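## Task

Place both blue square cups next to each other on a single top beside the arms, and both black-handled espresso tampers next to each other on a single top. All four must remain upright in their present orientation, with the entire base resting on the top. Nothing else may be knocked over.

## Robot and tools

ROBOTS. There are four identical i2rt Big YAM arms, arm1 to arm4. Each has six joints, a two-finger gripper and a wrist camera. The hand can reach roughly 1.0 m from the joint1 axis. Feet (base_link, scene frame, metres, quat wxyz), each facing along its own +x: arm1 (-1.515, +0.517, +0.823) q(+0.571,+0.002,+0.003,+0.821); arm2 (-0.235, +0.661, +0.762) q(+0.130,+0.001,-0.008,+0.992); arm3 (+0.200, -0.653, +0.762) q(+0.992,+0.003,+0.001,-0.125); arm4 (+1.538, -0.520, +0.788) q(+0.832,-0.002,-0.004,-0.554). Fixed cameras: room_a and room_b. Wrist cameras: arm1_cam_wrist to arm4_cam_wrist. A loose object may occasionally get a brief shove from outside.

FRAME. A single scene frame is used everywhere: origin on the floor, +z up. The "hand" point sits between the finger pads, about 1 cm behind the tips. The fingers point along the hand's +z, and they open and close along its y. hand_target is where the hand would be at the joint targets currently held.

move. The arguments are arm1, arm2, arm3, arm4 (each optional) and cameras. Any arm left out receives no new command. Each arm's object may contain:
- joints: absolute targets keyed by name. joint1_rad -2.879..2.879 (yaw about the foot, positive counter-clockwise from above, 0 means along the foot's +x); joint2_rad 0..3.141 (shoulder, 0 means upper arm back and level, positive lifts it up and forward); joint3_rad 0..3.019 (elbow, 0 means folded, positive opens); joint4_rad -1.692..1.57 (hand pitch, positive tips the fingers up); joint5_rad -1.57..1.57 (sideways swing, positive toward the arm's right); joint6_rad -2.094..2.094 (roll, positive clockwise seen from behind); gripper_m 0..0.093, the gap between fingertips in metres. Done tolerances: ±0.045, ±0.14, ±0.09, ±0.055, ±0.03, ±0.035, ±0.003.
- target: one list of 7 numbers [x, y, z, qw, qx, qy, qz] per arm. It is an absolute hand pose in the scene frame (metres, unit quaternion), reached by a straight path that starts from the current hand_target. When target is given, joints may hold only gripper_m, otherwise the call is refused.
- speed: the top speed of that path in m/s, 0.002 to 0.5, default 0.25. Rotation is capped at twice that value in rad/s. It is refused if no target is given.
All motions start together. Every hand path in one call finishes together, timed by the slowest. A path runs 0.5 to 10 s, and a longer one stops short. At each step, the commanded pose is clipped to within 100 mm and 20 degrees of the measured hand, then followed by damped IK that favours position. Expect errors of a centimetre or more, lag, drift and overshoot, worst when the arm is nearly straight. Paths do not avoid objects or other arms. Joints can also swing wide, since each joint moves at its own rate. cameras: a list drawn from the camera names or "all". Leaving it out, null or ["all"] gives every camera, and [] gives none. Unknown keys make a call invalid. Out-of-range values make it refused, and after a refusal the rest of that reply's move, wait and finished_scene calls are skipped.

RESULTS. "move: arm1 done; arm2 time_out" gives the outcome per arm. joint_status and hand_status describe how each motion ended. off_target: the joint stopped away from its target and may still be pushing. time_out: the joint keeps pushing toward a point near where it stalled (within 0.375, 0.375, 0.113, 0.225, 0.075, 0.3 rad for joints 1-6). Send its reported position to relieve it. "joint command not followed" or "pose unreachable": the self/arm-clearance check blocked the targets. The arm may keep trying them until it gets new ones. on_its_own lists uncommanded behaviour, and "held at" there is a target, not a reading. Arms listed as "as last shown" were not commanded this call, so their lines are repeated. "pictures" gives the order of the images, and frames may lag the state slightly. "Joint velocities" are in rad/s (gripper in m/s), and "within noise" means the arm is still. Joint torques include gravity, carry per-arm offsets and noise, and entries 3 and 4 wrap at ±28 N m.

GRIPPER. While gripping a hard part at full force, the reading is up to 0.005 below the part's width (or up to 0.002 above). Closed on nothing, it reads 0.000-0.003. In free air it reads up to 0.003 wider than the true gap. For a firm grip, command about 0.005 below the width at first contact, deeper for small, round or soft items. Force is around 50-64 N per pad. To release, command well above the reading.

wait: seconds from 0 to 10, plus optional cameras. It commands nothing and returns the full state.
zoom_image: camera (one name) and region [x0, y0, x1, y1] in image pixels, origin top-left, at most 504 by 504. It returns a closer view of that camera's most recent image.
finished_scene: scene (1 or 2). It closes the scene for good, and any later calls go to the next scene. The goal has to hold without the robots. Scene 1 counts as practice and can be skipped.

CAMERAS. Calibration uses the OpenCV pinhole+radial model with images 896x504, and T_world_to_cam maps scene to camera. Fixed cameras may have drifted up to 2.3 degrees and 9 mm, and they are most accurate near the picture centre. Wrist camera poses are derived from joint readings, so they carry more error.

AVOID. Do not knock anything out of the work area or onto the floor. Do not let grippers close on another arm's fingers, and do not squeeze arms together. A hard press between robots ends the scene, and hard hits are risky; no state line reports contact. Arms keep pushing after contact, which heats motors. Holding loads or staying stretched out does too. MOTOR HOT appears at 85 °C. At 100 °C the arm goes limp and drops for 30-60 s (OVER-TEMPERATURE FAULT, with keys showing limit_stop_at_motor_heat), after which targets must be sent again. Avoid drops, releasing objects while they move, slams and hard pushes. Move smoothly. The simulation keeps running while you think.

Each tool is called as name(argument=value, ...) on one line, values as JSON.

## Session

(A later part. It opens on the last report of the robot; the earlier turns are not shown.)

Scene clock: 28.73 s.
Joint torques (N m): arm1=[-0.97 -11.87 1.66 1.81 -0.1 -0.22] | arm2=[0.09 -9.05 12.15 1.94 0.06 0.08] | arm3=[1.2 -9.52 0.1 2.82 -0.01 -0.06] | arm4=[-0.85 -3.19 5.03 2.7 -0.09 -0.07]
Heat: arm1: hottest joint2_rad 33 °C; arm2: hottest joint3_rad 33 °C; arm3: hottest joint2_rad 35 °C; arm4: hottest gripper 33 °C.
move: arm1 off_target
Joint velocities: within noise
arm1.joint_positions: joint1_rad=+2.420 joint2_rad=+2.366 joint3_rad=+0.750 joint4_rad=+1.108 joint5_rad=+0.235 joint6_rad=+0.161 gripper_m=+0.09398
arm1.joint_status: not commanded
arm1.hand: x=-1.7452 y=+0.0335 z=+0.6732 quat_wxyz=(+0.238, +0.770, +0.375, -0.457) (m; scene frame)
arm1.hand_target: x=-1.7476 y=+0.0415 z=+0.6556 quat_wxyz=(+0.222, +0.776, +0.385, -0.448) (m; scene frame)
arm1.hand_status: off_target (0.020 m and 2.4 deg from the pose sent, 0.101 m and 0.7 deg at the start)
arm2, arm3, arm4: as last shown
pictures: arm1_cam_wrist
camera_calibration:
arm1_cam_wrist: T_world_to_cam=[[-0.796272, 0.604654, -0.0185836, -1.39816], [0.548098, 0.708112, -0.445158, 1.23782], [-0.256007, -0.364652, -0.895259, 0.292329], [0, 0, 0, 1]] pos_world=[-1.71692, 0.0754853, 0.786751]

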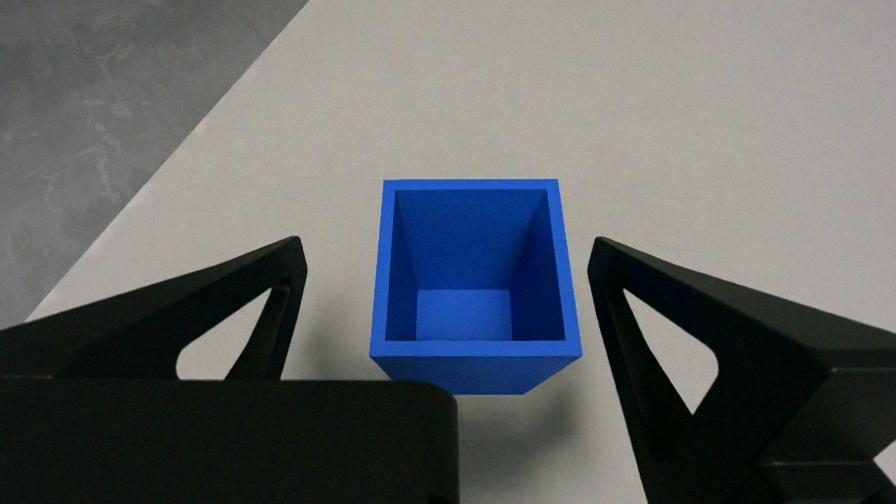

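move(arm1={"target":[-1.756,0.049,0.637,0.2223,0.7757,0.3850,-0.4479],"speed":0.08}, cameras=["arm1_cam_wrist"])

move(arm1={"joints":{"gripper_m":0.045}}, cameras=["arm1_cam_wrist"])

Scene clock: 30.83 s.
Joint torques (N m): arm1=[-0.79 -12.57 0.98 3.1 -0.05 -0.2] | arm2=[0.15 -8.76 12.19 2.13 0.09 0.11] | arm3=[1.2 -9.52 0.09 2.82 -0.01 -0.06] | arm4=[-0.97 -3.25 4.97 2.71 -0.11 -0.08]
Heat: arm1: hottest joint2_rad 33 °C; arm2: hottest joint3_rad 34 °C; arm3: hottest joint2_rad 35 °C; arm4: hottest gripper 33 °C.
move: arm1 off_target
Joint velocities: within noise
arm1.joint_positions: joint1_rad=+2.393 joint2_rad=+2.430 joint3_rad=+0.771 joint4_rad=+1.121 joint5_rad=+0.212 joint6_rad=+0.147 gripper_m=+0.09398
arm1.joint_status: not commanded
arm1.hand: x=-1.7528 y=+0.0438 z=+0.6472 quat_wxyz=(+0.229, +0.777, +0.381, -0.447) (m; scene frame)
arm1.hand_target: x=-1.7558 y=+0.0491 z=+0.6372 quat_wxyz=(+0.222, +0.776, +0.385, -0.448) (m; scene frame)
arm1.hand_status: off_target (0.012 m and 0.9 deg from the pose sent, 0.041 m and 2.4 deg at the start)
arm2, arm3, arm4: as last shown
pictures: arm1_cam_wrist
camera_calibration:
arm1_cam_wrist: T_world_to_cam=[[-0.795841, 0.605433, -0.00940389, -1.4161], [0.553319, 0.720855, -0.417381, 1.2137], [-0.245917, -0.337372, -0.908683, 0.296148], [0, 0, 0, 1]] pos_world=[-1.72573, 0.0823686, 0.762362]

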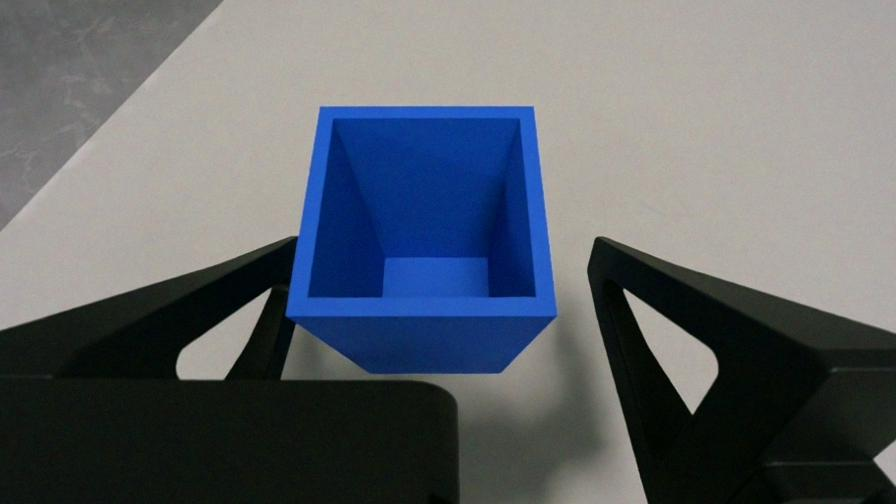

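Scene clock: 31.47 s.
Joint torques (N m): arm1=[-0.91 -12.16 1.18 3.19 -0.04 -0.2] | arm2=[-0.03 -9 12.26 2.13 0.06 0.08] | arm3=[1.26 -9.52 0.1 2.82 -0.01 -0.07] | arm4=[-0.79 -3.31 4.98 2.65 -0.11 -0.07]
Heat: arm1: hottest joint2_rad 33 °C; arm2: hottest joint3_rad 34 °C; arm3: hottest joint2_rad 35 °C; arm4: hottest gripper 33 °C.
move: arm1 off_target
Joint velocities: within noise
arm1.joint_positions: joint1_rad=+2.393 joint2_rad=+2.430 joint3_rad=+0.771 joint4_rad=+1.122 joint5_rad=+0.211 joint6_rad=+0.145 gripper_m=+0.05281
arm1.joint_status: gripper_m off_target (ended at +0.05285, target +0.04500)
arm1.hand: x=-1.7527 y=+0.0437 z=+0.6473 quat_wxyz=(+0.229, +0.776, +0.381, -0.447) (m; scene frame)
arm1.hand_target: x=-1.7559 y=+0.0492 z=+0.6372 quat_wxyz=(+0.222, +0.776, +0.385, -0.448) (m; scene frame)
arm1.hand_status: not commanded
arm2, arm3, arm4: as last shown
pictures: arm1_cam_wrist
camera_calibration:
arm1_cam_wrist: T_world_to_cam=[[-0.796846, 0.604127, -0.00814552, -1.41849], [0.551646, 0.721993, -0.417627, 1.21099], [-0.246419, -0.337278, -0.908582, 0.295155], [0, 0, 0, 1]] pos_world=[-1.72563, 0.0821682, 0.762362]

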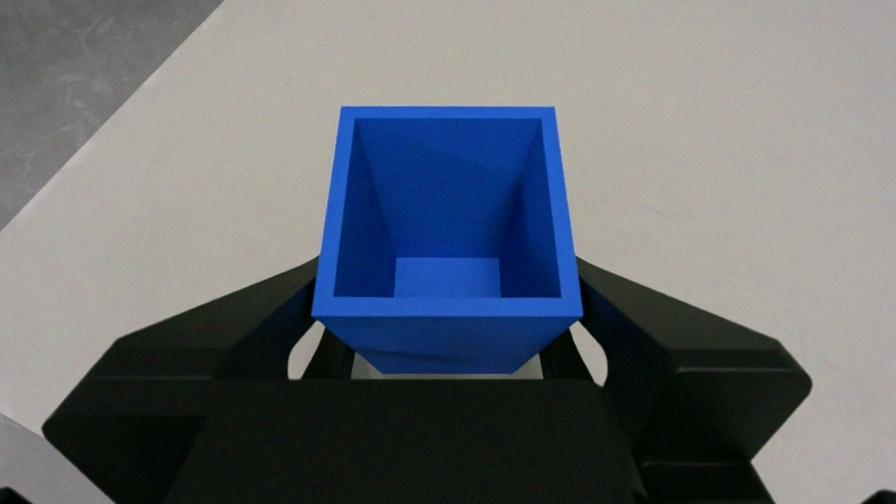

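move(arm1={"target":[-1.735,0.065,0.93,0.2223,0.7757,0.3850,-0.4479],"speed":0.25}, arm2={"target":[-0.69,0.610,0.93,0.0279,-0.4992,0.0483,0.8647],"speed":0.2}, cameras=["arm1_cam_wrist"])

move(arm1={"joints":{"joint1_rad":-1.82,"joint5_rad":0,"joint6_rad":0}}, cameras=["arm1_cam_wrist","arm2_cam_wrist","room_a"])

Scene clock: 35.73 s.
Joint torques (N m): arm1=[1.08 -9.23 9.06 1.76 0.18 -0.05] | arm2=[0.62 -6.77 3.55 2.45 0.25 0.19] | arm3=[1.2 -9.52 0.1 2.84 -0.01 -0.06] | arm4=[-0.91 -3.19 4.96 2.69 -0.09 -0.07]
Heat: arm1: hottest joint2_rad 33 °C; arm2: hottest joint3_rad 34 °C; arm3: hottest joint2_rad 35 °C; arm4: hottest gripper 33 °C.
move: arm1 off_target; arm2 off_target
Joint velocities: within noise
arm1.joint_positions: joint1_rad=+2.402 joint2_rad=+1.449 joint3_rad=+0.569 joint4_rad=+0.306 joint5_rad=+0.232 joint6_rad=+0.145 gripper_m=+0.05281
arm1.joint_status: not commanded
arm1.hand: x=-1.7355 y=+0.0785 z=+0.9142 quat_wxyz=(+0.212, +0.783, +0.386, -0.439) (m; scene frame)
arm1.hand_target: x=-1.7348 y=+0.0655 z=+0.9301 quat_wxyz=(+0.222, +0.776, +0.385, -0.448) (m; scene frame)
arm1.hand_status: off_target (0.021 m and 1.7 deg from the pose sent, 0.284 m and 0.8 deg at the start)
arm2.joint_positions: joint1_rad=+0.482 joint2_rad=+1.699 joint3_rad=+0.355 joint4_rad=+1.542 joint5_rad=+0.349 joint6_rad=-0.004 gripper_m=+0.09398
arm2.joint_status: not commanded
arm2.hand: x=-0.6916 y=+0.6156 z=+0.9324 quat_wxyz=(-0.031, +0.635, -0.057, -0.770) (m; scene frame)
arm2.hand_target: x=-0.6902 y=+0.6101 z=+0.9306 quat_wxyz=(-0.023, +0.634, -0.058, -0.771) (m; scene frame)
arm2.hand_status: off_target (0.006 m and 19.1 deg from the pose sent, 0.097 m and 62.9 deg at the start; a joint's target at an end of its range on 42 of 103 steps)
arm3, arm4: as last shown
arm3.hand_target: x=+0.1170 y=-1.0370 z=+0.6601 quat_wxyz=(-0.290, -0.690, -0.557, +0.359) (m; scene frame)
arm4.joint_positions: joint1_rad=+1.006 joint2_rad=+1.659 joint3_rad=+0.224 joint4_rad=+0.795 joint5_rad=+0.000 joint6_rad=+0.013 gripper_m=+0.09396
pictures: arm1_cam_wrist
camera_calibration:
arm1_cam_wrist: T_world_to_cam=[[-0.791638, 0.610876, 0.0118371, -1.43344], [0.559536, 0.732615, -0.38755, 1.27321], [-0.245417, -0.300176, -0.921773, 0.564539], [0, 0, 0, 1]] pos_world=[-1.70862, 0.112347, 1.03078]

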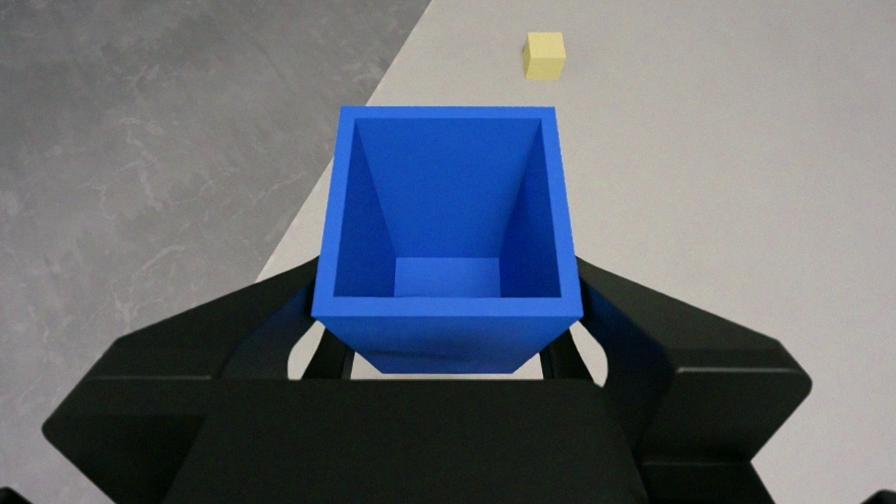

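Scene clock: 38.53 s.
Joint torques (N m): arm1=[0.15 -10.52 7.04 1.84 -0.09 -0.25] | arm2=[-0.03 -7.94 3.44 2.43 0.27 0.17] | arm3=[1.2 -9.52 0.09 2.84 -0.01 -0.06] | arm4=[-0.67 -3.25 5.03 2.67 -0.1 -0.08]
Heat: arm1: hottest joint2_rad 33 °C; arm2: hottest joint3_rad 34 °C; arm3: hottest joint2_rad 35 °C; arm4: hottest gripper 33 °C.
move: arm1 done
Joint velocities: within noise
arm1.joint_positions: joint1_rad=-1.812 joint2_rad=+1.449 joint3_rad=+0.600 joint4_rad=+0.306 joint5_rad=+0.001 joint6_rad=+0.016 gripper_m=+0.05285
arm1.joint_status: all done
arm1.hand: x=-1.0117 y=+0.5735 z=+0.9200 quat_wxyz=(-0.487, +0.042, -0.872, -0.031) (m; scene frame)
arm1.hand_target: x=-1.0125 y=+0.5697 z=+0.9221 quat_wxyz=(-0.487, +0.046, -0.872, -0.025) (m; scene frame)
arm1.hand_status: not commanded
arm2, arm3, arm4: as last shown
arm2.hand: x=-0.6916 y=+0.6154 z=+0.9324 quat_wxyz=(-0.031, +0.635, -0.057, -0.770) (m; scene frame)
pictures: arm1_cam_wrist, arm2_cam_wrist, room_a
camera_calibration:
arm1_cam_wrist: T_world_to_cam=[[0.104268, -0.994526, -0.00683164, 0.681382], [-0.916686, -0.0934384, -0.388531, -0.5111], [0.385765, 0.0467739, -0.92141, 1.33545], [0, 0, 0, 1]] pos_world=[-1.05473, 0.567432, 1.03657]
arm2_cam_wrist: T_world_to_cam=[[0.118757, 0.991515, -0.0528675, -0.477203], [0.418328, -0.0982508, -0.902967, 1.1958], [-0.900499, 0.0851181, -0.426446, -0.153568], [0, 0, 0, 1]] pos_world=[-0.581854, 0.603714, 0.989052]

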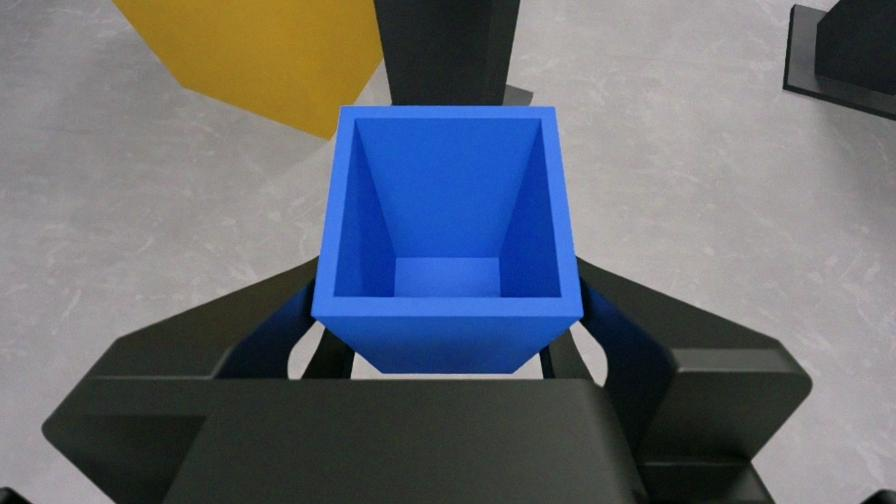

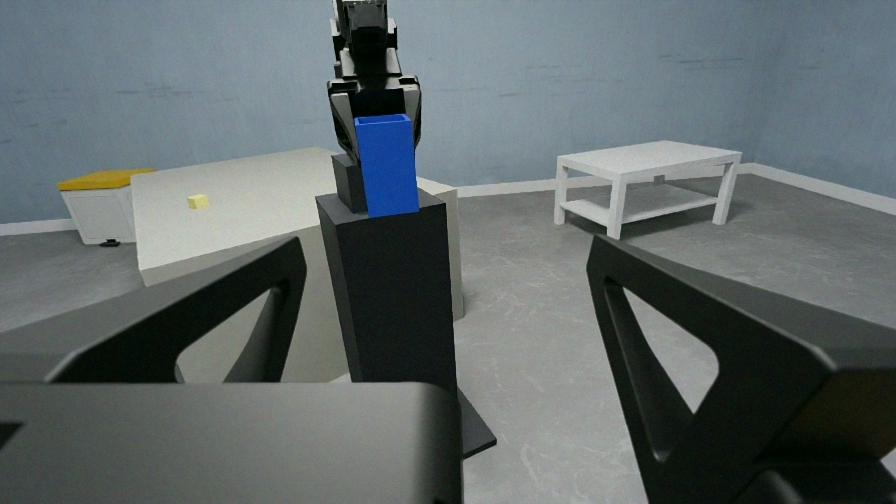

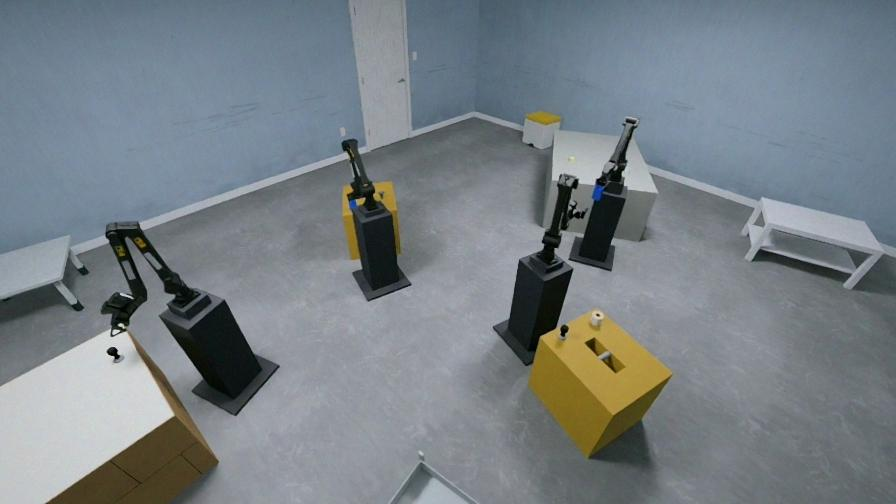

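move(arm1={"target":[-0.90,0.582,0.955,0.4995,-0.0416,0.8644,0.024],"speed":0.2}, arm2={"target":[-0.753,0.596,0.976,-0.0258,-0.8424,-0.0405,0.5367],"speed":0.2}, cameras=["arm1_cam_wrist","arm2_cam_wrist","room_a"])

Scene clock: 42.10 s.
Joint torques (N m): arm1=[-0.85 -10.64 10.86 1.78 0.09 -0.24] | arm2=[-1.14 -8.29 11.99 1.44 -0.07 -0.03] | arm3=[1.2 -9.58 0.09 2.84 -0.01 -0.06] | arm4=[-0.85 -3.19 4.97 2.71 -0.1 -0.06]
Heat: arm1: hottest joint2_rad 33 °C; arm2: hottest joint3_rad 34 °C; arm3: hottest joint2_rad 35 °C; arm4: hottest gripper 33 °C.
move: arm1 off_target; arm2 off_target
Joint velocities: within noise
arm1.joint_positions: joint1_rad=-1.812 joint2_rad=+1.604 joint3_rad=+0.884 joint4_rad=+0.197 joint5_rad=+0.008 joint6_rad=+0.016 gripper_m=+0.05285
arm1.joint_status: not commanded
arm1.hand: x=-0.9156 y=+0.5833 z=+0.9510 quat_wxyz=(-0.497, +0.040, -0.867, -0.029) (m; scene frame)
arm1.hand_target: x=-0.9007 y=+0.5819 z=+0.9553 quat_wxyz=(-0.500, +0.042, -0.865, -0.024) (m; scene frame)
arm1.hand_status: off_target (0.016 m and 0.7 deg from the pose sent, 0.117 m and 1.8 deg at the start)
arm2.joint_positions: joint1_rad=+0.399 joint2_rad=+1.257 joint3_rad=+0.674 joint4_rad=+0.102 joint5_rad=+0.024 joint6_rad=+0.036 gripper_m=+0.09398
arm2.joint_status: not commanded
arm2.hand: x=-0.7373 y=+0.5922 z=+0.9480 quat_wxyz=(+0.028, +0.855, +0.042, -0.516) (m; scene frame)
arm2.hand_target: x=-0.7514 y=+0.5962 z=+0.9760 quat_wxyz=(+0.026, +0.842, +0.041, -0.537) (m; scene frame)
arm2.hand_status: off_target (0.032 m and 2.7 deg from the pose sent, 0.078 m and 38.2 deg at the start)
arm3, arm4: as last shown
pictures: arm1_cam_wrist, arm2_cam_wrist, room_a
camera_calibration:
arm1_cam_wrist: T_world_to_cam=[[0.0988795, -0.995092, -0.00378201, 0.67386], [-0.908705, -0.0887452, -0.407896, -0.386998], [0.405559, 0.0437693, -0.913021, 1.33827], [0, 0, 0, 1]] pos_world=[-0.961047, 0.577634, 1.06657]
arm2_cam_wrist: T_world_to_cam=[[-0.0995439, 0.994984, -0.00985126, -0.651656], [0.892879, 0.0849504, -0.44221, 1.03134], [-0.439155, -0.0528153, -0.896857, 0.68164], [0, 0, 0, 1]] pos_world=[-0.686386, 0.596776, 1.06098]

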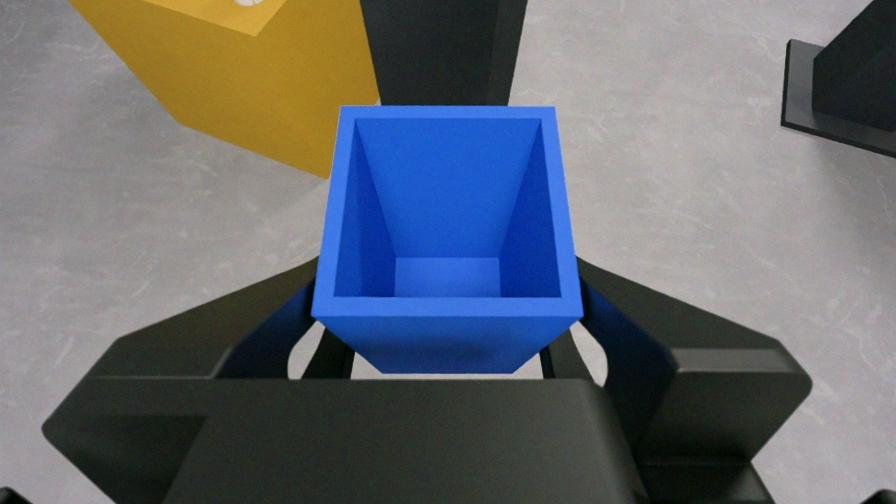

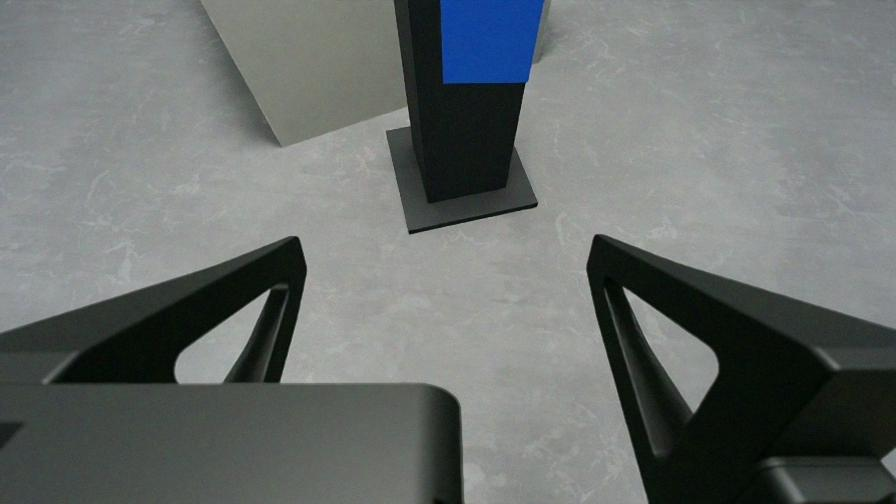

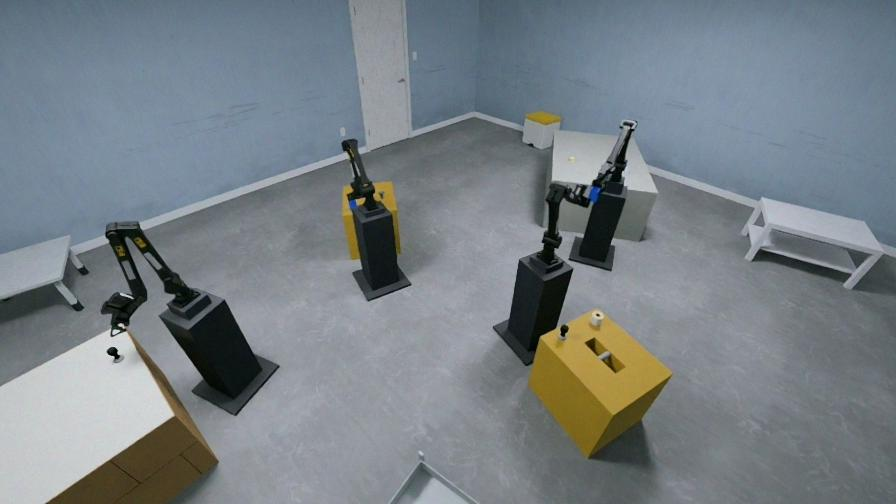

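move(arm2={"target":[-0.852,0.600,0.922,-0.0258,-0.8424,-0.0405,0.5367],"speed":0.12}, cameras=["arm2_cam_wrist"])

zoom_image(camera="arm2_cam_wrist", region=[250, 0, 700, 300])

Scene clock: 45.77 s.
Joint torques (N m): arm1=[0.26 -11.28 11.11 2.03 0.09 -0.2] | arm2=[-1.26 -9.76 11.17 2.62 -0.03 -0.04] | arm3=[1.2 -9.52 0.1 2.84 -0.01 -0.06] | arm4=[-0.73 -3.19 5.01 2.69 -0.09 -0.06]
Heat: arm1: hottest joint2_rad 33 °C; arm2: hottest joint3_rad 35 °C; arm3: hottest joint2_rad 35 °C; arm4: hottest gripper 33 °C.
move: arm2 off_target
Joint velocities: within noise
arm1, arm3, arm4: as last shown
arm1.hand: x=-0.9155 y=+0.5834 z=+0.9509 quat_wxyz=(-0.496, +0.040, -0.867, -0.028) (m; scene frame)
arm1.hand_target: x=-0.9007 y=+0.5819 z=+0.9551 quat_wxyz=(-0.500, +0.042, -0.865, -0.024) (m; scene frame)
arm2.joint_positions: joint1_rad=+0.364 joint2_rad=+1.576 joint3_rad=+0.865 joint4_rad=+0.234 joint5_rad=-0.006 joint6_rad=+0.022 gripper_m=+0.09398
arm2.joint_status: not commanded
arm2.hand: x=-0.8314 y=+0.5951 z=+0.9070 quat_wxyz=(+0.029, +0.854, +0.041, -0.518) (m; scene frame)
arm2.hand_target: x=-0.8505 y=+0.6004 z=+0.9224 quat_wxyz=(+0.025, +0.842, +0.040, -0.537) (m; scene frame)
arm2.hand_status: off_target (0.026 m and 2.5 deg from the pose sent, 0.118 m and 2.7 deg at the start)
pictures: arm2_cam_wrist
camera_calibration:
arm2_cam_wrist: T_world_to_cam=[[-0.0989144, 0.99503, -0.0114356, -0.662483], [0.89106, 0.0834514, -0.446148, 1.09996], [-0.442977, -0.0543203, -0.894886, 0.599754], [0, 0, 0, 1]] pos_world=[-0.779985, 0.599976, 1.01988]

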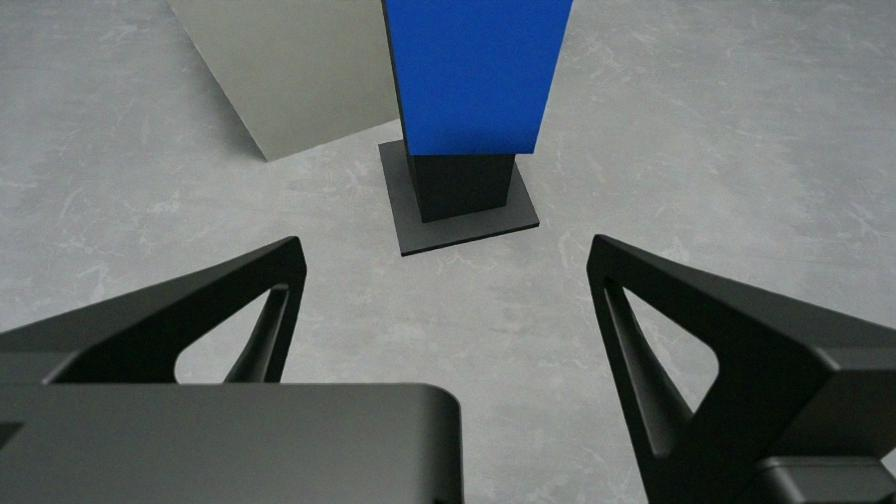

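Scaled by 1.120 from the camera's 896x504 image, which has a finer 1280x720 frame.

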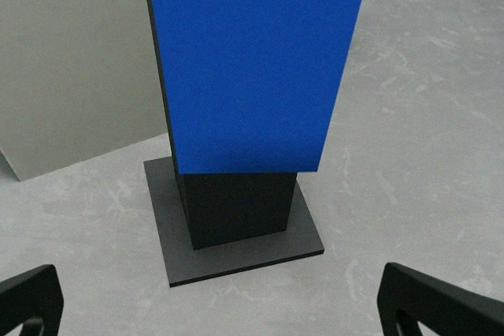

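move(arm2={"target":[-0.930,0.604,0.923,-0.0258,-0.8424,-0.0405,0.5367],"speed":0.08}, cameras=["arm2_cam_wrist","room_a","arm1_cam_wrist"])

zoom_image(camera="room_a", region=[530, 110, 660, 240])

Scene clock: 49.47 s.
Joint torques (N m): arm1=[-0.09 -11.46 10.99 1.87 0.08 -0.17] | arm2=[-1.14 -11.93 11.62 1.39 -0.06 -0.04] | arm3=[1.2 -9.52 0.1 2.84 -0.01 -0.06] | arm4=[-0.91 -3.43 5 2.69 -0.11 -0.06]
Heat: arm1: hottest joint2_rad 33 °C; arm2: hottest joint3_rad 35 °C; arm3: hottest joint2_rad 35 °C; arm4: hottest gripper 33 °C.
move: arm2 off_target
Joint velocities: within noise
arm1: as last shown
arm2.joint_positions: joint1_rad=+0.344 joint2_rad=+1.741 joint3_rad=+1.097 joint4_rad=+0.196 joint5_rad=-0.025 joint6_rad=+0.014 gripper_m=+0.09398
arm2.joint_status: not commanded
arm2.hand: x=-0.9123 y=+0.5970 z=+0.9163 quat_wxyz=(+0.030, +0.846, +0.041, -0.530) (m; scene frame)
arm2.hand_target: x=-0.9288 y=+0.6041 z=+0.9232 quat_wxyz=(+0.026, +0.842, +0.040, -0.537) (m; scene frame)
arm2.hand_status: off_target (0.020 m and 1.0 deg from the pose sent, 0.100 m and 2.5 deg at the start)
arm3.joint_positions: joint1_rad=-1.522 joint2_rad=+2.135 joint3_rad=+0.322 joint4_rad=+1.191 joint5_rad=+0.002 joint6_rad=+0.008 gripper_m=+0.09397
arm3.joint_status: not commanded
arm3.hand: x=+0.1208 y=-1.0340 z=+0.6592 quat_wxyz=(-0.287, -0.693, -0.561, +0.351) (m; scene frame)
arm3.hand_target: x=+0.1170 y=-1.0370 z=+0.6601 quat_wxyz=(-0.290, -0.690, -0.557, +0.359) (m; scene frame)
arm3.hand_status: not commanded
arm4.joint_positions: joint1_rad=+1.006 joint2_rad=+1.659 joint3_rad=+0.224 joint4_rad=+0.795 joint5_rad=+0.000 joint6_rad=+0.013 gripper_m=+0.09396
arm4.joint_status: not commanded
arm4.hand: x=+1.9042 y=-0.5828 z=+0.7671 quat_wxyz=(-0.450, -0.080, -0.889, +0.038) (m; scene frame)
arm4.hand_target: x=+1.9156 y=-0.5900 z=+0.7703 quat_wxyz=(-0.460, -0.082, -0.883, +0.043) (m; scene frame)
arm4.hand_status: not commanded
pictures: arm1_cam_wrist, arm2_cam_wrist, room_a
camera_calibration:
arm1_cam_wrist: T_world_to_cam=[[0.0988763, -0.995092, -0.00382582, 0.673884], [-0.908888, -0.088744, -0.40749, -0.387466], [0.40515, 0.0437683, -0.913202, 1.3379], [0, 0, 0, 1]] pos_world=[-0.960847, 0.577634, 1.06647]
arm2_cam_wrist: T_world_to_cam=[[-0.100125, 0.994895, -0.0126416, -0.672196], [0.877918, 0.0823597, -0.471674, 1.18817], [-0.468224, -0.0583248, -0.881683, 0.539575], [0, 0, 0, 1]] pos_world=[-0.857776, 0.602378, 1.02766]

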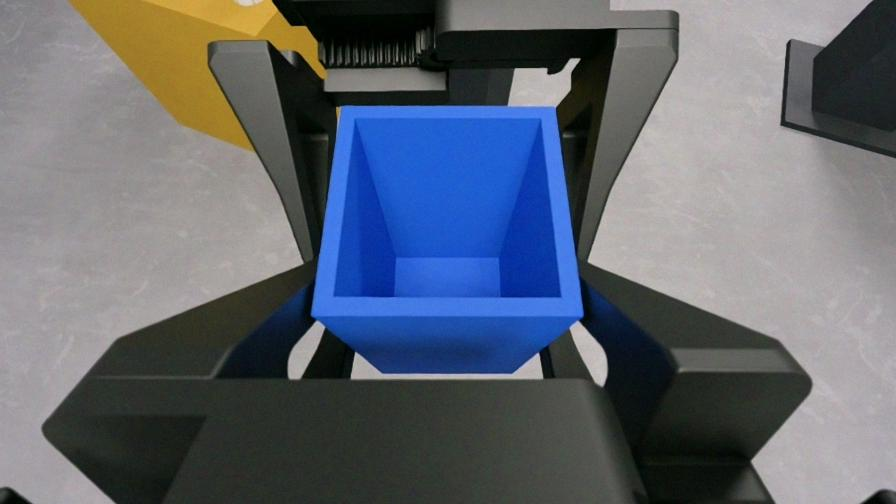

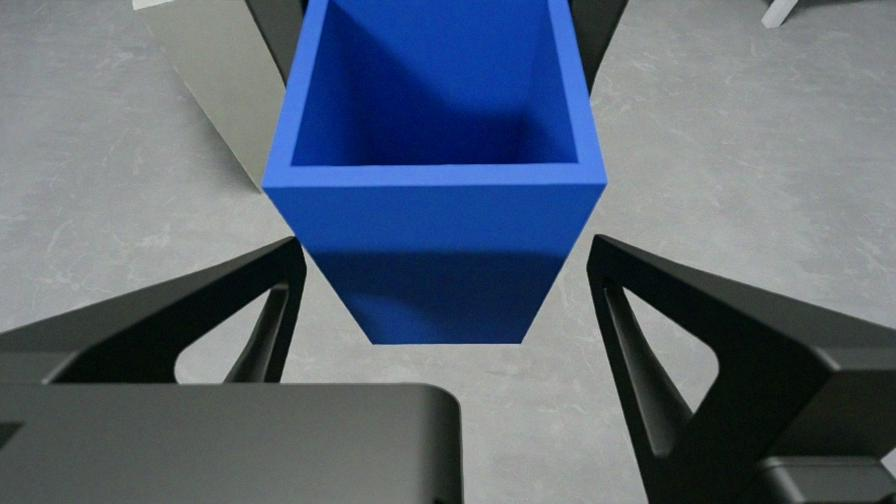

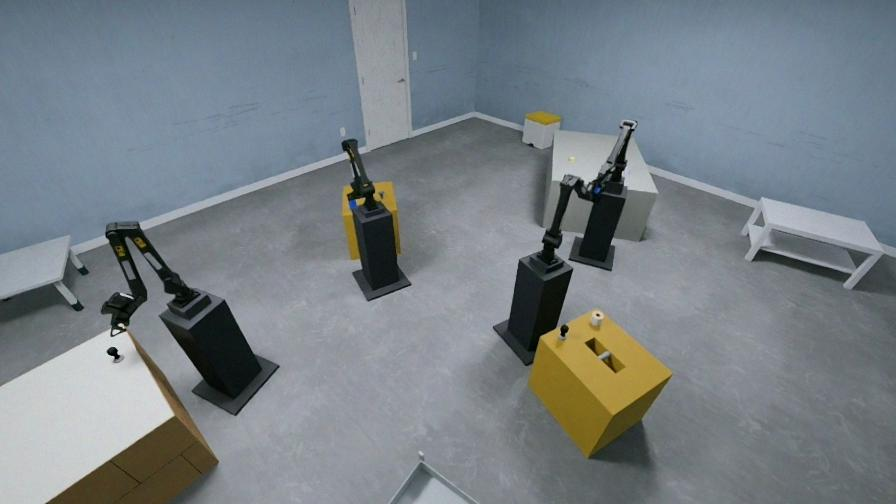

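Scaled by 3.877 from the camera's 896x504 image, which has a finer 1280x720 frame.

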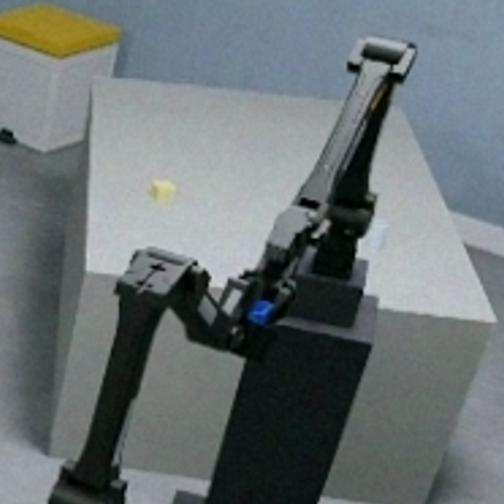

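move(arm2={"target":[-0.928,0.604,0.909,-0.0258,-0.8424,-0.0405,0.5367],"speed":0.05}, cameras=["arm2_cam_wrist"])

zoom_image(camera="arm2_cam_wrist", region=[200, 0, 700, 400])

Scene clock: 51.03 s.
Joint torques (N m): arm1=[-0.03 -11.52 10.8 1.91 0.07 -0.13] | arm2=[-1.44 -12.34 10.25 2.7 -0.05 -0.05] | arm3=[1.2 -9.52 0.08 2.84 -0.01 -0.06] | arm4=[-0.73 -3.31 4.98 2.71 -0.09 -0.06]
Heat: arm1: hottest joint2_rad 33 °C; arm2: hottest joint3_rad 36 °C; arm3: hottest joint2_rad 35 °C; arm4: hottest gripper 33 °C.
move: arm2 off_target
Joint velocities: within noise
arm1, arm3, arm4: as last shown
arm2.joint_positions: joint1_rad=+0.344 joint2_rad=+1.762 joint3_rad=+1.097 joint4_rad=+0.206 joint5_rad=-0.025 joint6_rad=+0.013 gripper_m=+0.09398
arm2.joint_status: not commanded
arm2.hand: x=-0.9139 y=+0.5971 z=+0.9048 quat_wxyz=(+0.030, +0.849, +0.041, -0.526) (m; scene frame)
arm2.hand_target: x=-0.9271 y=+0.6041 z=+0.9090 quat_wxyz=(+0.026, +0.843, +0.041, -0.537) (m; scene frame)
arm2.hand_status: off_target (0.016 m and 1.5 deg from the pose sent, 0.019 m and 1.0 deg at the start)
pictures: arm2_cam_wrist
camera_calibration:
arm2_cam_wrist: T_world_to_cam=[[-0.0999974, 0.994909, -0.0124959, -0.672563], [0.883048, 0.082953, -0.461894, 1.17957], [-0.458506, -0.0572227, -0.886847, 0.541516], [0, 0, 0, 1]] pos_world=[-0.860579, 0.602278, 1.01667]

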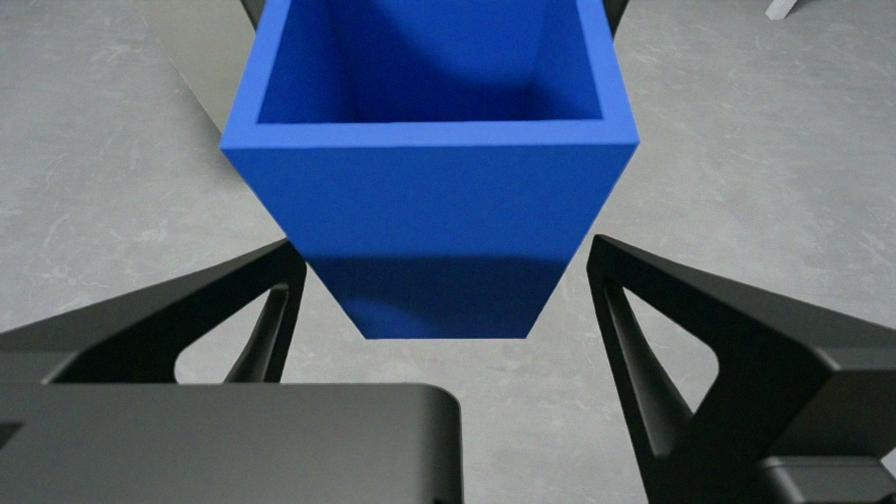

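Scaled by 1.008 from the camera's 896x504 image, which has a finer 1280x720 frame.

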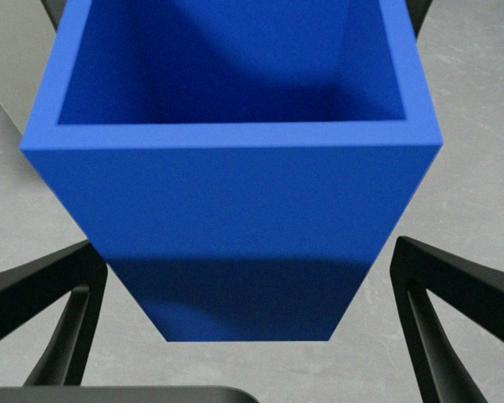

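move(arm2={"joints":{"gripper_m":0.045}}, cameras=["arm2_cam_wrist","arm1_cam_wrist"])

Scene clock: 52.23 s.
Joint torques (N m): arm1=[-0.56 -10.93 10.86 1.85 0.11 -0.14] | arm2=[-1.26 -12.34 10.28 2.56 0.09 -0.08] | arm3=[1.2 -9.52 0.09 2.84 0 -0.06] | arm4=[-0.85 -3.31 4.98 2.7 -0.11 -0.06]
Heat: arm1: hottest joint2_rad 33 °C; arm2: hottest joint3_rad 36 °C; arm3: hottest joint2_rad 35 °C; arm4: hottest gripper 33 °C.
move: arm2 off_target
Joint velocities: within noise
arm1, arm3, arm4: as last shown
arm1.joint_positions: joint1_rad=-1.812 joint2_rad=+1.604 joint3_rad=+0.884 joint4_rad=+0.196 joint5_rad=+0.008 joint6_rad=+0.016 gripper_m=+0.05285
arm1.hand: x=-0.9155 y=+0.5833 z=+0.9508 quat_wxyz=(-0.496, +0.040, -0.867, -0.028) (m; scene frame)
arm2.joint_positions: joint1_rad=+0.344 joint2_rad=+1.762 joint3_rad=+1.097 joint4_rad=+0.206 joint5_rad=-0.027 joint6_rad=+0.012 gripper_m=+0.05410
arm2.joint_status: gripper_m off_target (ended at +0.05413, target +0.04500)
arm2.hand: x=-0.9139 y=+0.5970 z=+0.9049 quat_wxyz=(+0.030, +0.849, +0.042, -0.526) (m; scene frame)
arm2.hand_target: x=-0.9272 y=+0.6040 z=+0.9091 quat_wxyz=(+0.026, +0.842, +0.041, -0.537) (m; scene frame)
arm2.hand_status: not commanded
pictures: arm1_cam_wrist, arm2_cam_wrist
camera_calibration:
arm1_cam_wrist: T_world_to_cam=[[0.0985267, -0.995128, -0.00357794, 0.673304], [-0.909067, -0.0885421, -0.407132, -0.388177], [0.404832, 0.043366, -0.913362, 1.33791], [0, 0, 0, 1]] pos_world=[-0.960846, 0.577634, 1.06637]
arm2_cam_wrist: T_world_to_cam=[[-0.101836, 0.994725, -0.0122829, -0.674251], [0.882686, 0.0846575, -0.462276, 1.17866], [-0.458797, -0.0579182, -0.886651, 0.541573], [0, 0, 0, 1]] pos_world=[-0.860577, 0.602279, 1.01677]

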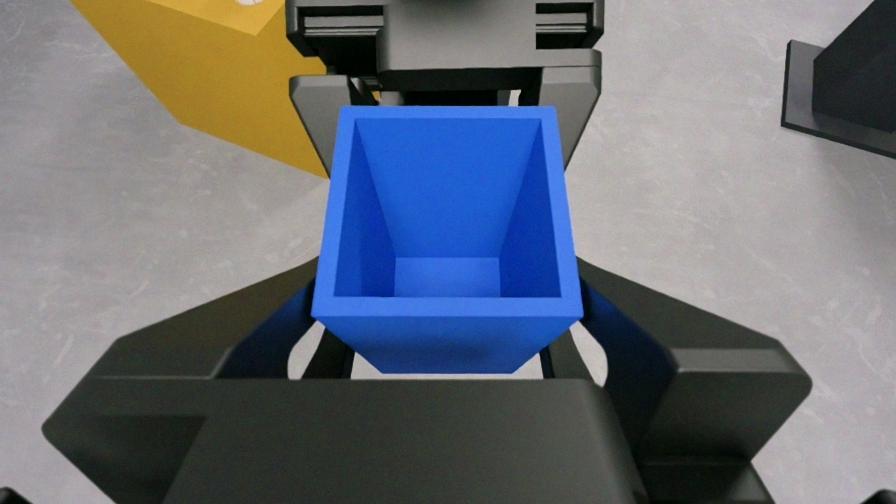

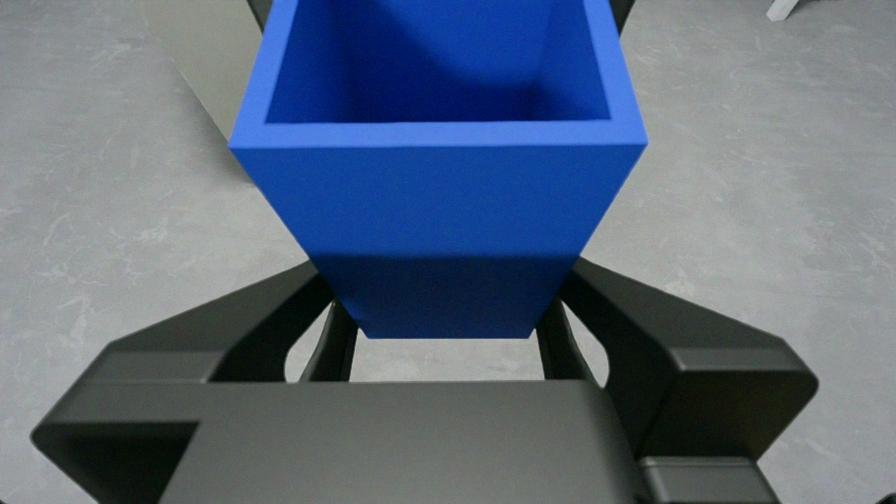

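move(arm1={"joints":{"gripper_m":0.08}}, cameras=[])

move(arm1={"target":[-1.06,0.568,1.04,0.4995,-0.0416,0.8644,0.024],"speed":0.2}, cameras=["arm2_cam_wrist"])

move(arm1={"joints":{"joint2_rad":0.8,"joint3_rad":1.0,"joint4_rad":-0.5}}, arm2={"joints":{"joint1_rad":2.152,"joint2_rad":1.3,"joint3_rad":0.7,"joint4_rad":0.15,"joint5_rad":0,"joint6_rad":0}}, arm3={"joints":{"joint2_rad":1.2,"joint3_rad":0.7,"joint4_rad":0.05}}, cameras=["arm2_cam_wrist","room_a"])

Scene clock: 53.67 s.
Joint torques (N m): arm1=[-0.26 -11.63 10.78 2 0.11 -0.15] | arm2=[-1.14 -12.81 10.22 2.62 0.06 -0.05] | arm3=[1.26 -9.52 0.1 2.82 -0.01 -0.06] | arm4=[-0.79 -3.25 4.96 2.7 -0.1 -0.06]
Heat: arm1: hottest joint2_rad 33 °C; arm2: hottest joint3_rad 36 °C; arm3: hottest joint2_rad 35 °C; arm4: hottest gripper 33 °C.
move: arm1 done
Joint velocities: within noise
arm1.joint_positions: joint1_rad=-1.812 joint2_rad=+1.604 joint3_rad=+0.890 joint4_rad=+0.196 joint5_rad=+0.008 joint6_rad=+0.016 gripper_m=+0.07983
arm1.joint_status: all done
arm1.hand: x=-0.9135 y=+0.5835 z=+0.9534 quat_wxyz=(-0.499, +0.040, -0.865, -0.028) (m; scene frame)
arm1.hand_target: x=-0.9008 y=+0.5819 z=+0.9551 quat_wxyz=(-0.500, +0.042, -0.865, -0.024) (m; scene frame)
arm1.hand_status: not commanded
arm2.joint_positions: joint1_rad=+0.344 joint2_rad=+1.767 joint3_rad=+1.097 joint4_rad=+0.206 joint5_rad=-0.027 joint6_rad=+0.012 gripper_m=+0.05410
arm2.joint_status: not commanded
arm2.hand: x=-0.9140 y=+0.5970 z=+0.9019 quat_wxyz=(+0.030, +0.850, +0.042, -0.524) (m; scene frame)
arm2.hand_target: x=-0.9272 y=+0.6040 z=+0.9089 quat_wxyz=(+0.026, +0.843, +0.040, -0.537) (m; scene frame)
arm2.hand_status: not commanded
arm3, arm4: as last shown
pictures: none
No camera images: "cameras" was empty.

Scene clock: 55.43 s.
Joint torques (N m): arm1=[1.44 -6.53 8.98 1.68 0.17 -0.11] | arm2=[-1.03 -12.57 10.09 2.65 0.08 -0.02] | arm3=[1.2 -9.52 0.1 2.82 -0.01 -0.06] | arm4=[-0.91 -3.37 5.04 2.69 -0.09 -0.07]
Heat: arm1: hottest joint2_rad 33 °C; arm2: hottest joint3_rad 37 °C; arm3: hottest joint2_rad 35 °C; arm4: hottest gripper 33 °C.
move: arm1 done
Joint velocities: within noise
arm1.joint_positions: joint1_rad=-1.812 joint2_rad=+1.051 joint3_rad=+0.645 joint4_rad=-0.096 joint5_rad=+0.017 joint6_rad=+0.016 gripper_m=+0.07994
arm1.joint_status: not commanded
arm1.hand: x=-1.0572 y=+0.5657 z=+1.0436 quat_wxyz=(-0.506, +0.038, -0.861, -0.025) (m; scene frame)
arm1.hand_target: x=-1.0600 y=+0.5680 z=+1.0400 quat_wxyz=(-0.500, +0.042, -0.865, -0.024) (m; scene frame)
arm1.hand_status: done (0.005 m and 0.9 deg from the pose sent, 0.171 m and 0.6 deg at the start)
arm2, arm3, arm4: as last shown
pictures: arm2_cam_wrist
camera_calibration:
arm2_cam_wrist: T_world_to_cam=[[-0.101687, 0.99474, -0.0123522, -0.674147], [0.884835, 0.0847635, -0.458129, 1.17539], [-0.454672, -0.0575155, -0.8888, 0.544353], [0, 0, 0, 1]] pos_world=[-0.861078, 0.602279, 1.01397]

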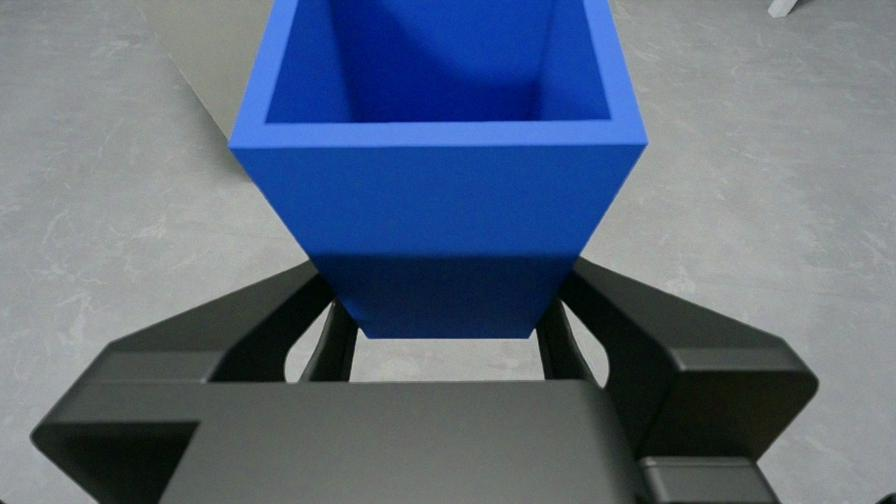

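Scene clock: 57.43 s.
Joint torques (N m): arm1=[1.38 -2.84 11.49 1.77 0.1 -0.08] | arm2=[0.38 -9.35 8.7 1.78 0.1 -0.03] | arm3=[1.2 -9.52 10.84 1.33 -0.01 -0.06] | arm4=[-0.91 -3.19 4.98 2.7 -0.1 -0.06]
Heat: arm1: hottest joint3_rad 34 °C; arm2: hottest joint3_rad 37 °C; arm3: hottest joint2_rad 35 °C; arm4: hottest gripper 33 °C.
move: arm1 done; arm2 done; arm3 done
Joint velocities: within noise
arm1.joint_positions: joint1_rad=-1.812 joint2_rad=+0.793 joint3_rad=+0.980 joint4_rad=-0.487 joint5_rad=+0.017 joint6_rad=+0.016 gripper_m=+0.07994
arm1.joint_status: all done
arm1.hand: x=-1.0999 y=+0.5610 z=+1.2666 quat_wxyz=(-0.590, +0.034, -0.806, -0.031) (m; scene frame)
arm1.hand_target: x=-1.0987 y=+0.5635 z=+1.2726 quat_wxyz=(-0.590, +0.038, -0.806, -0.031) (m; scene frame)
arm1.hand_status: not commanded
arm2.joint_positions: joint1_rad=+2.143 joint2_rad=+1.314 joint3_rad=+0.695 joint4_rad=+0.151 joint5_rad=+0.000 joint6_rad=+0.009 gripper_m=+0.05412
arm2.joint_status: all done
arm2.hand: x=-0.0750 y=+0.1610 z=+0.9357 quat_wxyz=(+0.421, +0.508, +0.689, -0.301) (m; scene frame)
arm2.hand_target: x=-0.0704 y=+0.1614 z=+0.9454 quat_wxyz=(+0.428, +0.499, +0.689, -0.306) (m; scene frame)
arm2.hand_status: not commanded
arm3.joint_positions: joint1_rad=-1.522 joint2_rad=+1.215 joint3_rad=+0.675 joint4_rad=+0.061 joint5_rad=+0.002 joint6_rad=+0.008 gripper_m=+0.09397
arm3.joint_status: all done
arm3.hand: x=+0.0990 y=-1.1433 z=+0.9579 quat_wxyz=(-0.327, -0.666, -0.539, +0.400) (m; scene frame)
arm3.hand_target: x=+0.0940 y=-1.1477 z=+0.9762 quat_wxyz=(-0.332, -0.661, -0.533, +0.411) (m; scene frame)
arm3.hand_status: not commanded
arm4: as last shown
pictures: arm2_cam_wrist, room_a
camera_calibration:
arm2_cam_wrist: T_world_to_cam=[[-0.95293, -0.302672, -0.017751, -0.00452502], [-0.263821, 0.856618, -0.4434, 0.261426], [0.14941, -0.417846, -0.896148, 1.04096], [0, 0, 0, 1]] pos_world=[-0.0908727, 0.209649, 1.04869]

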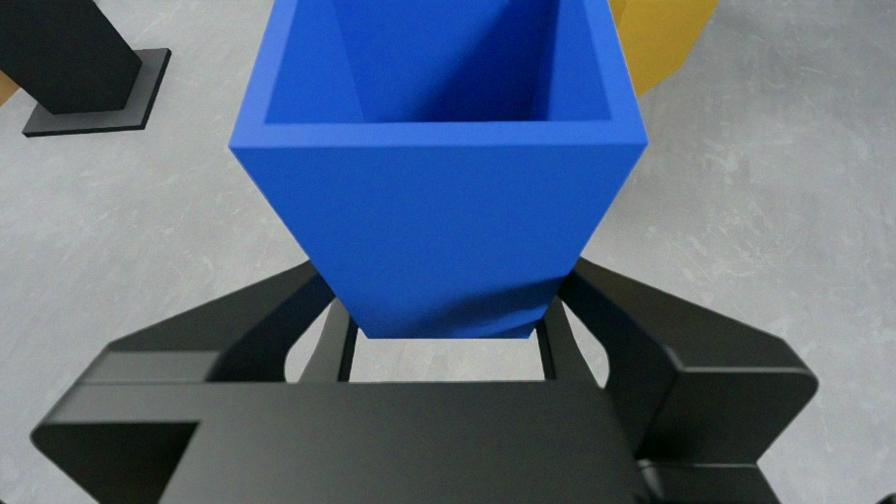

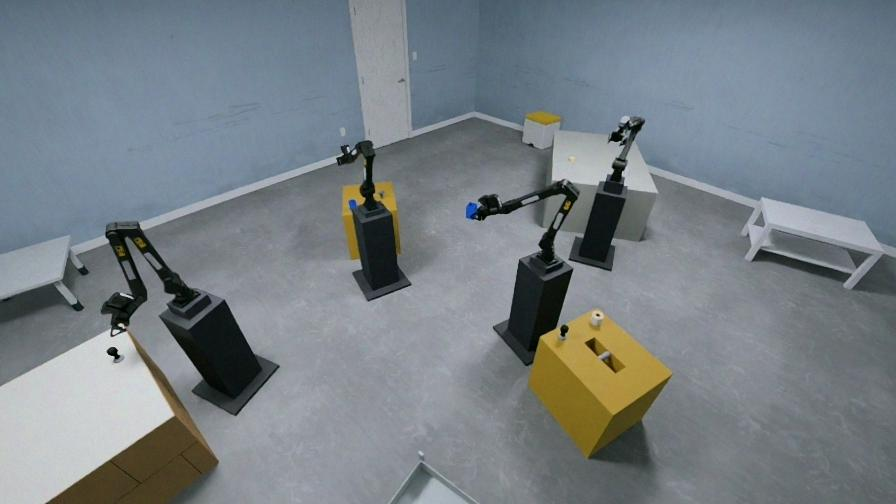

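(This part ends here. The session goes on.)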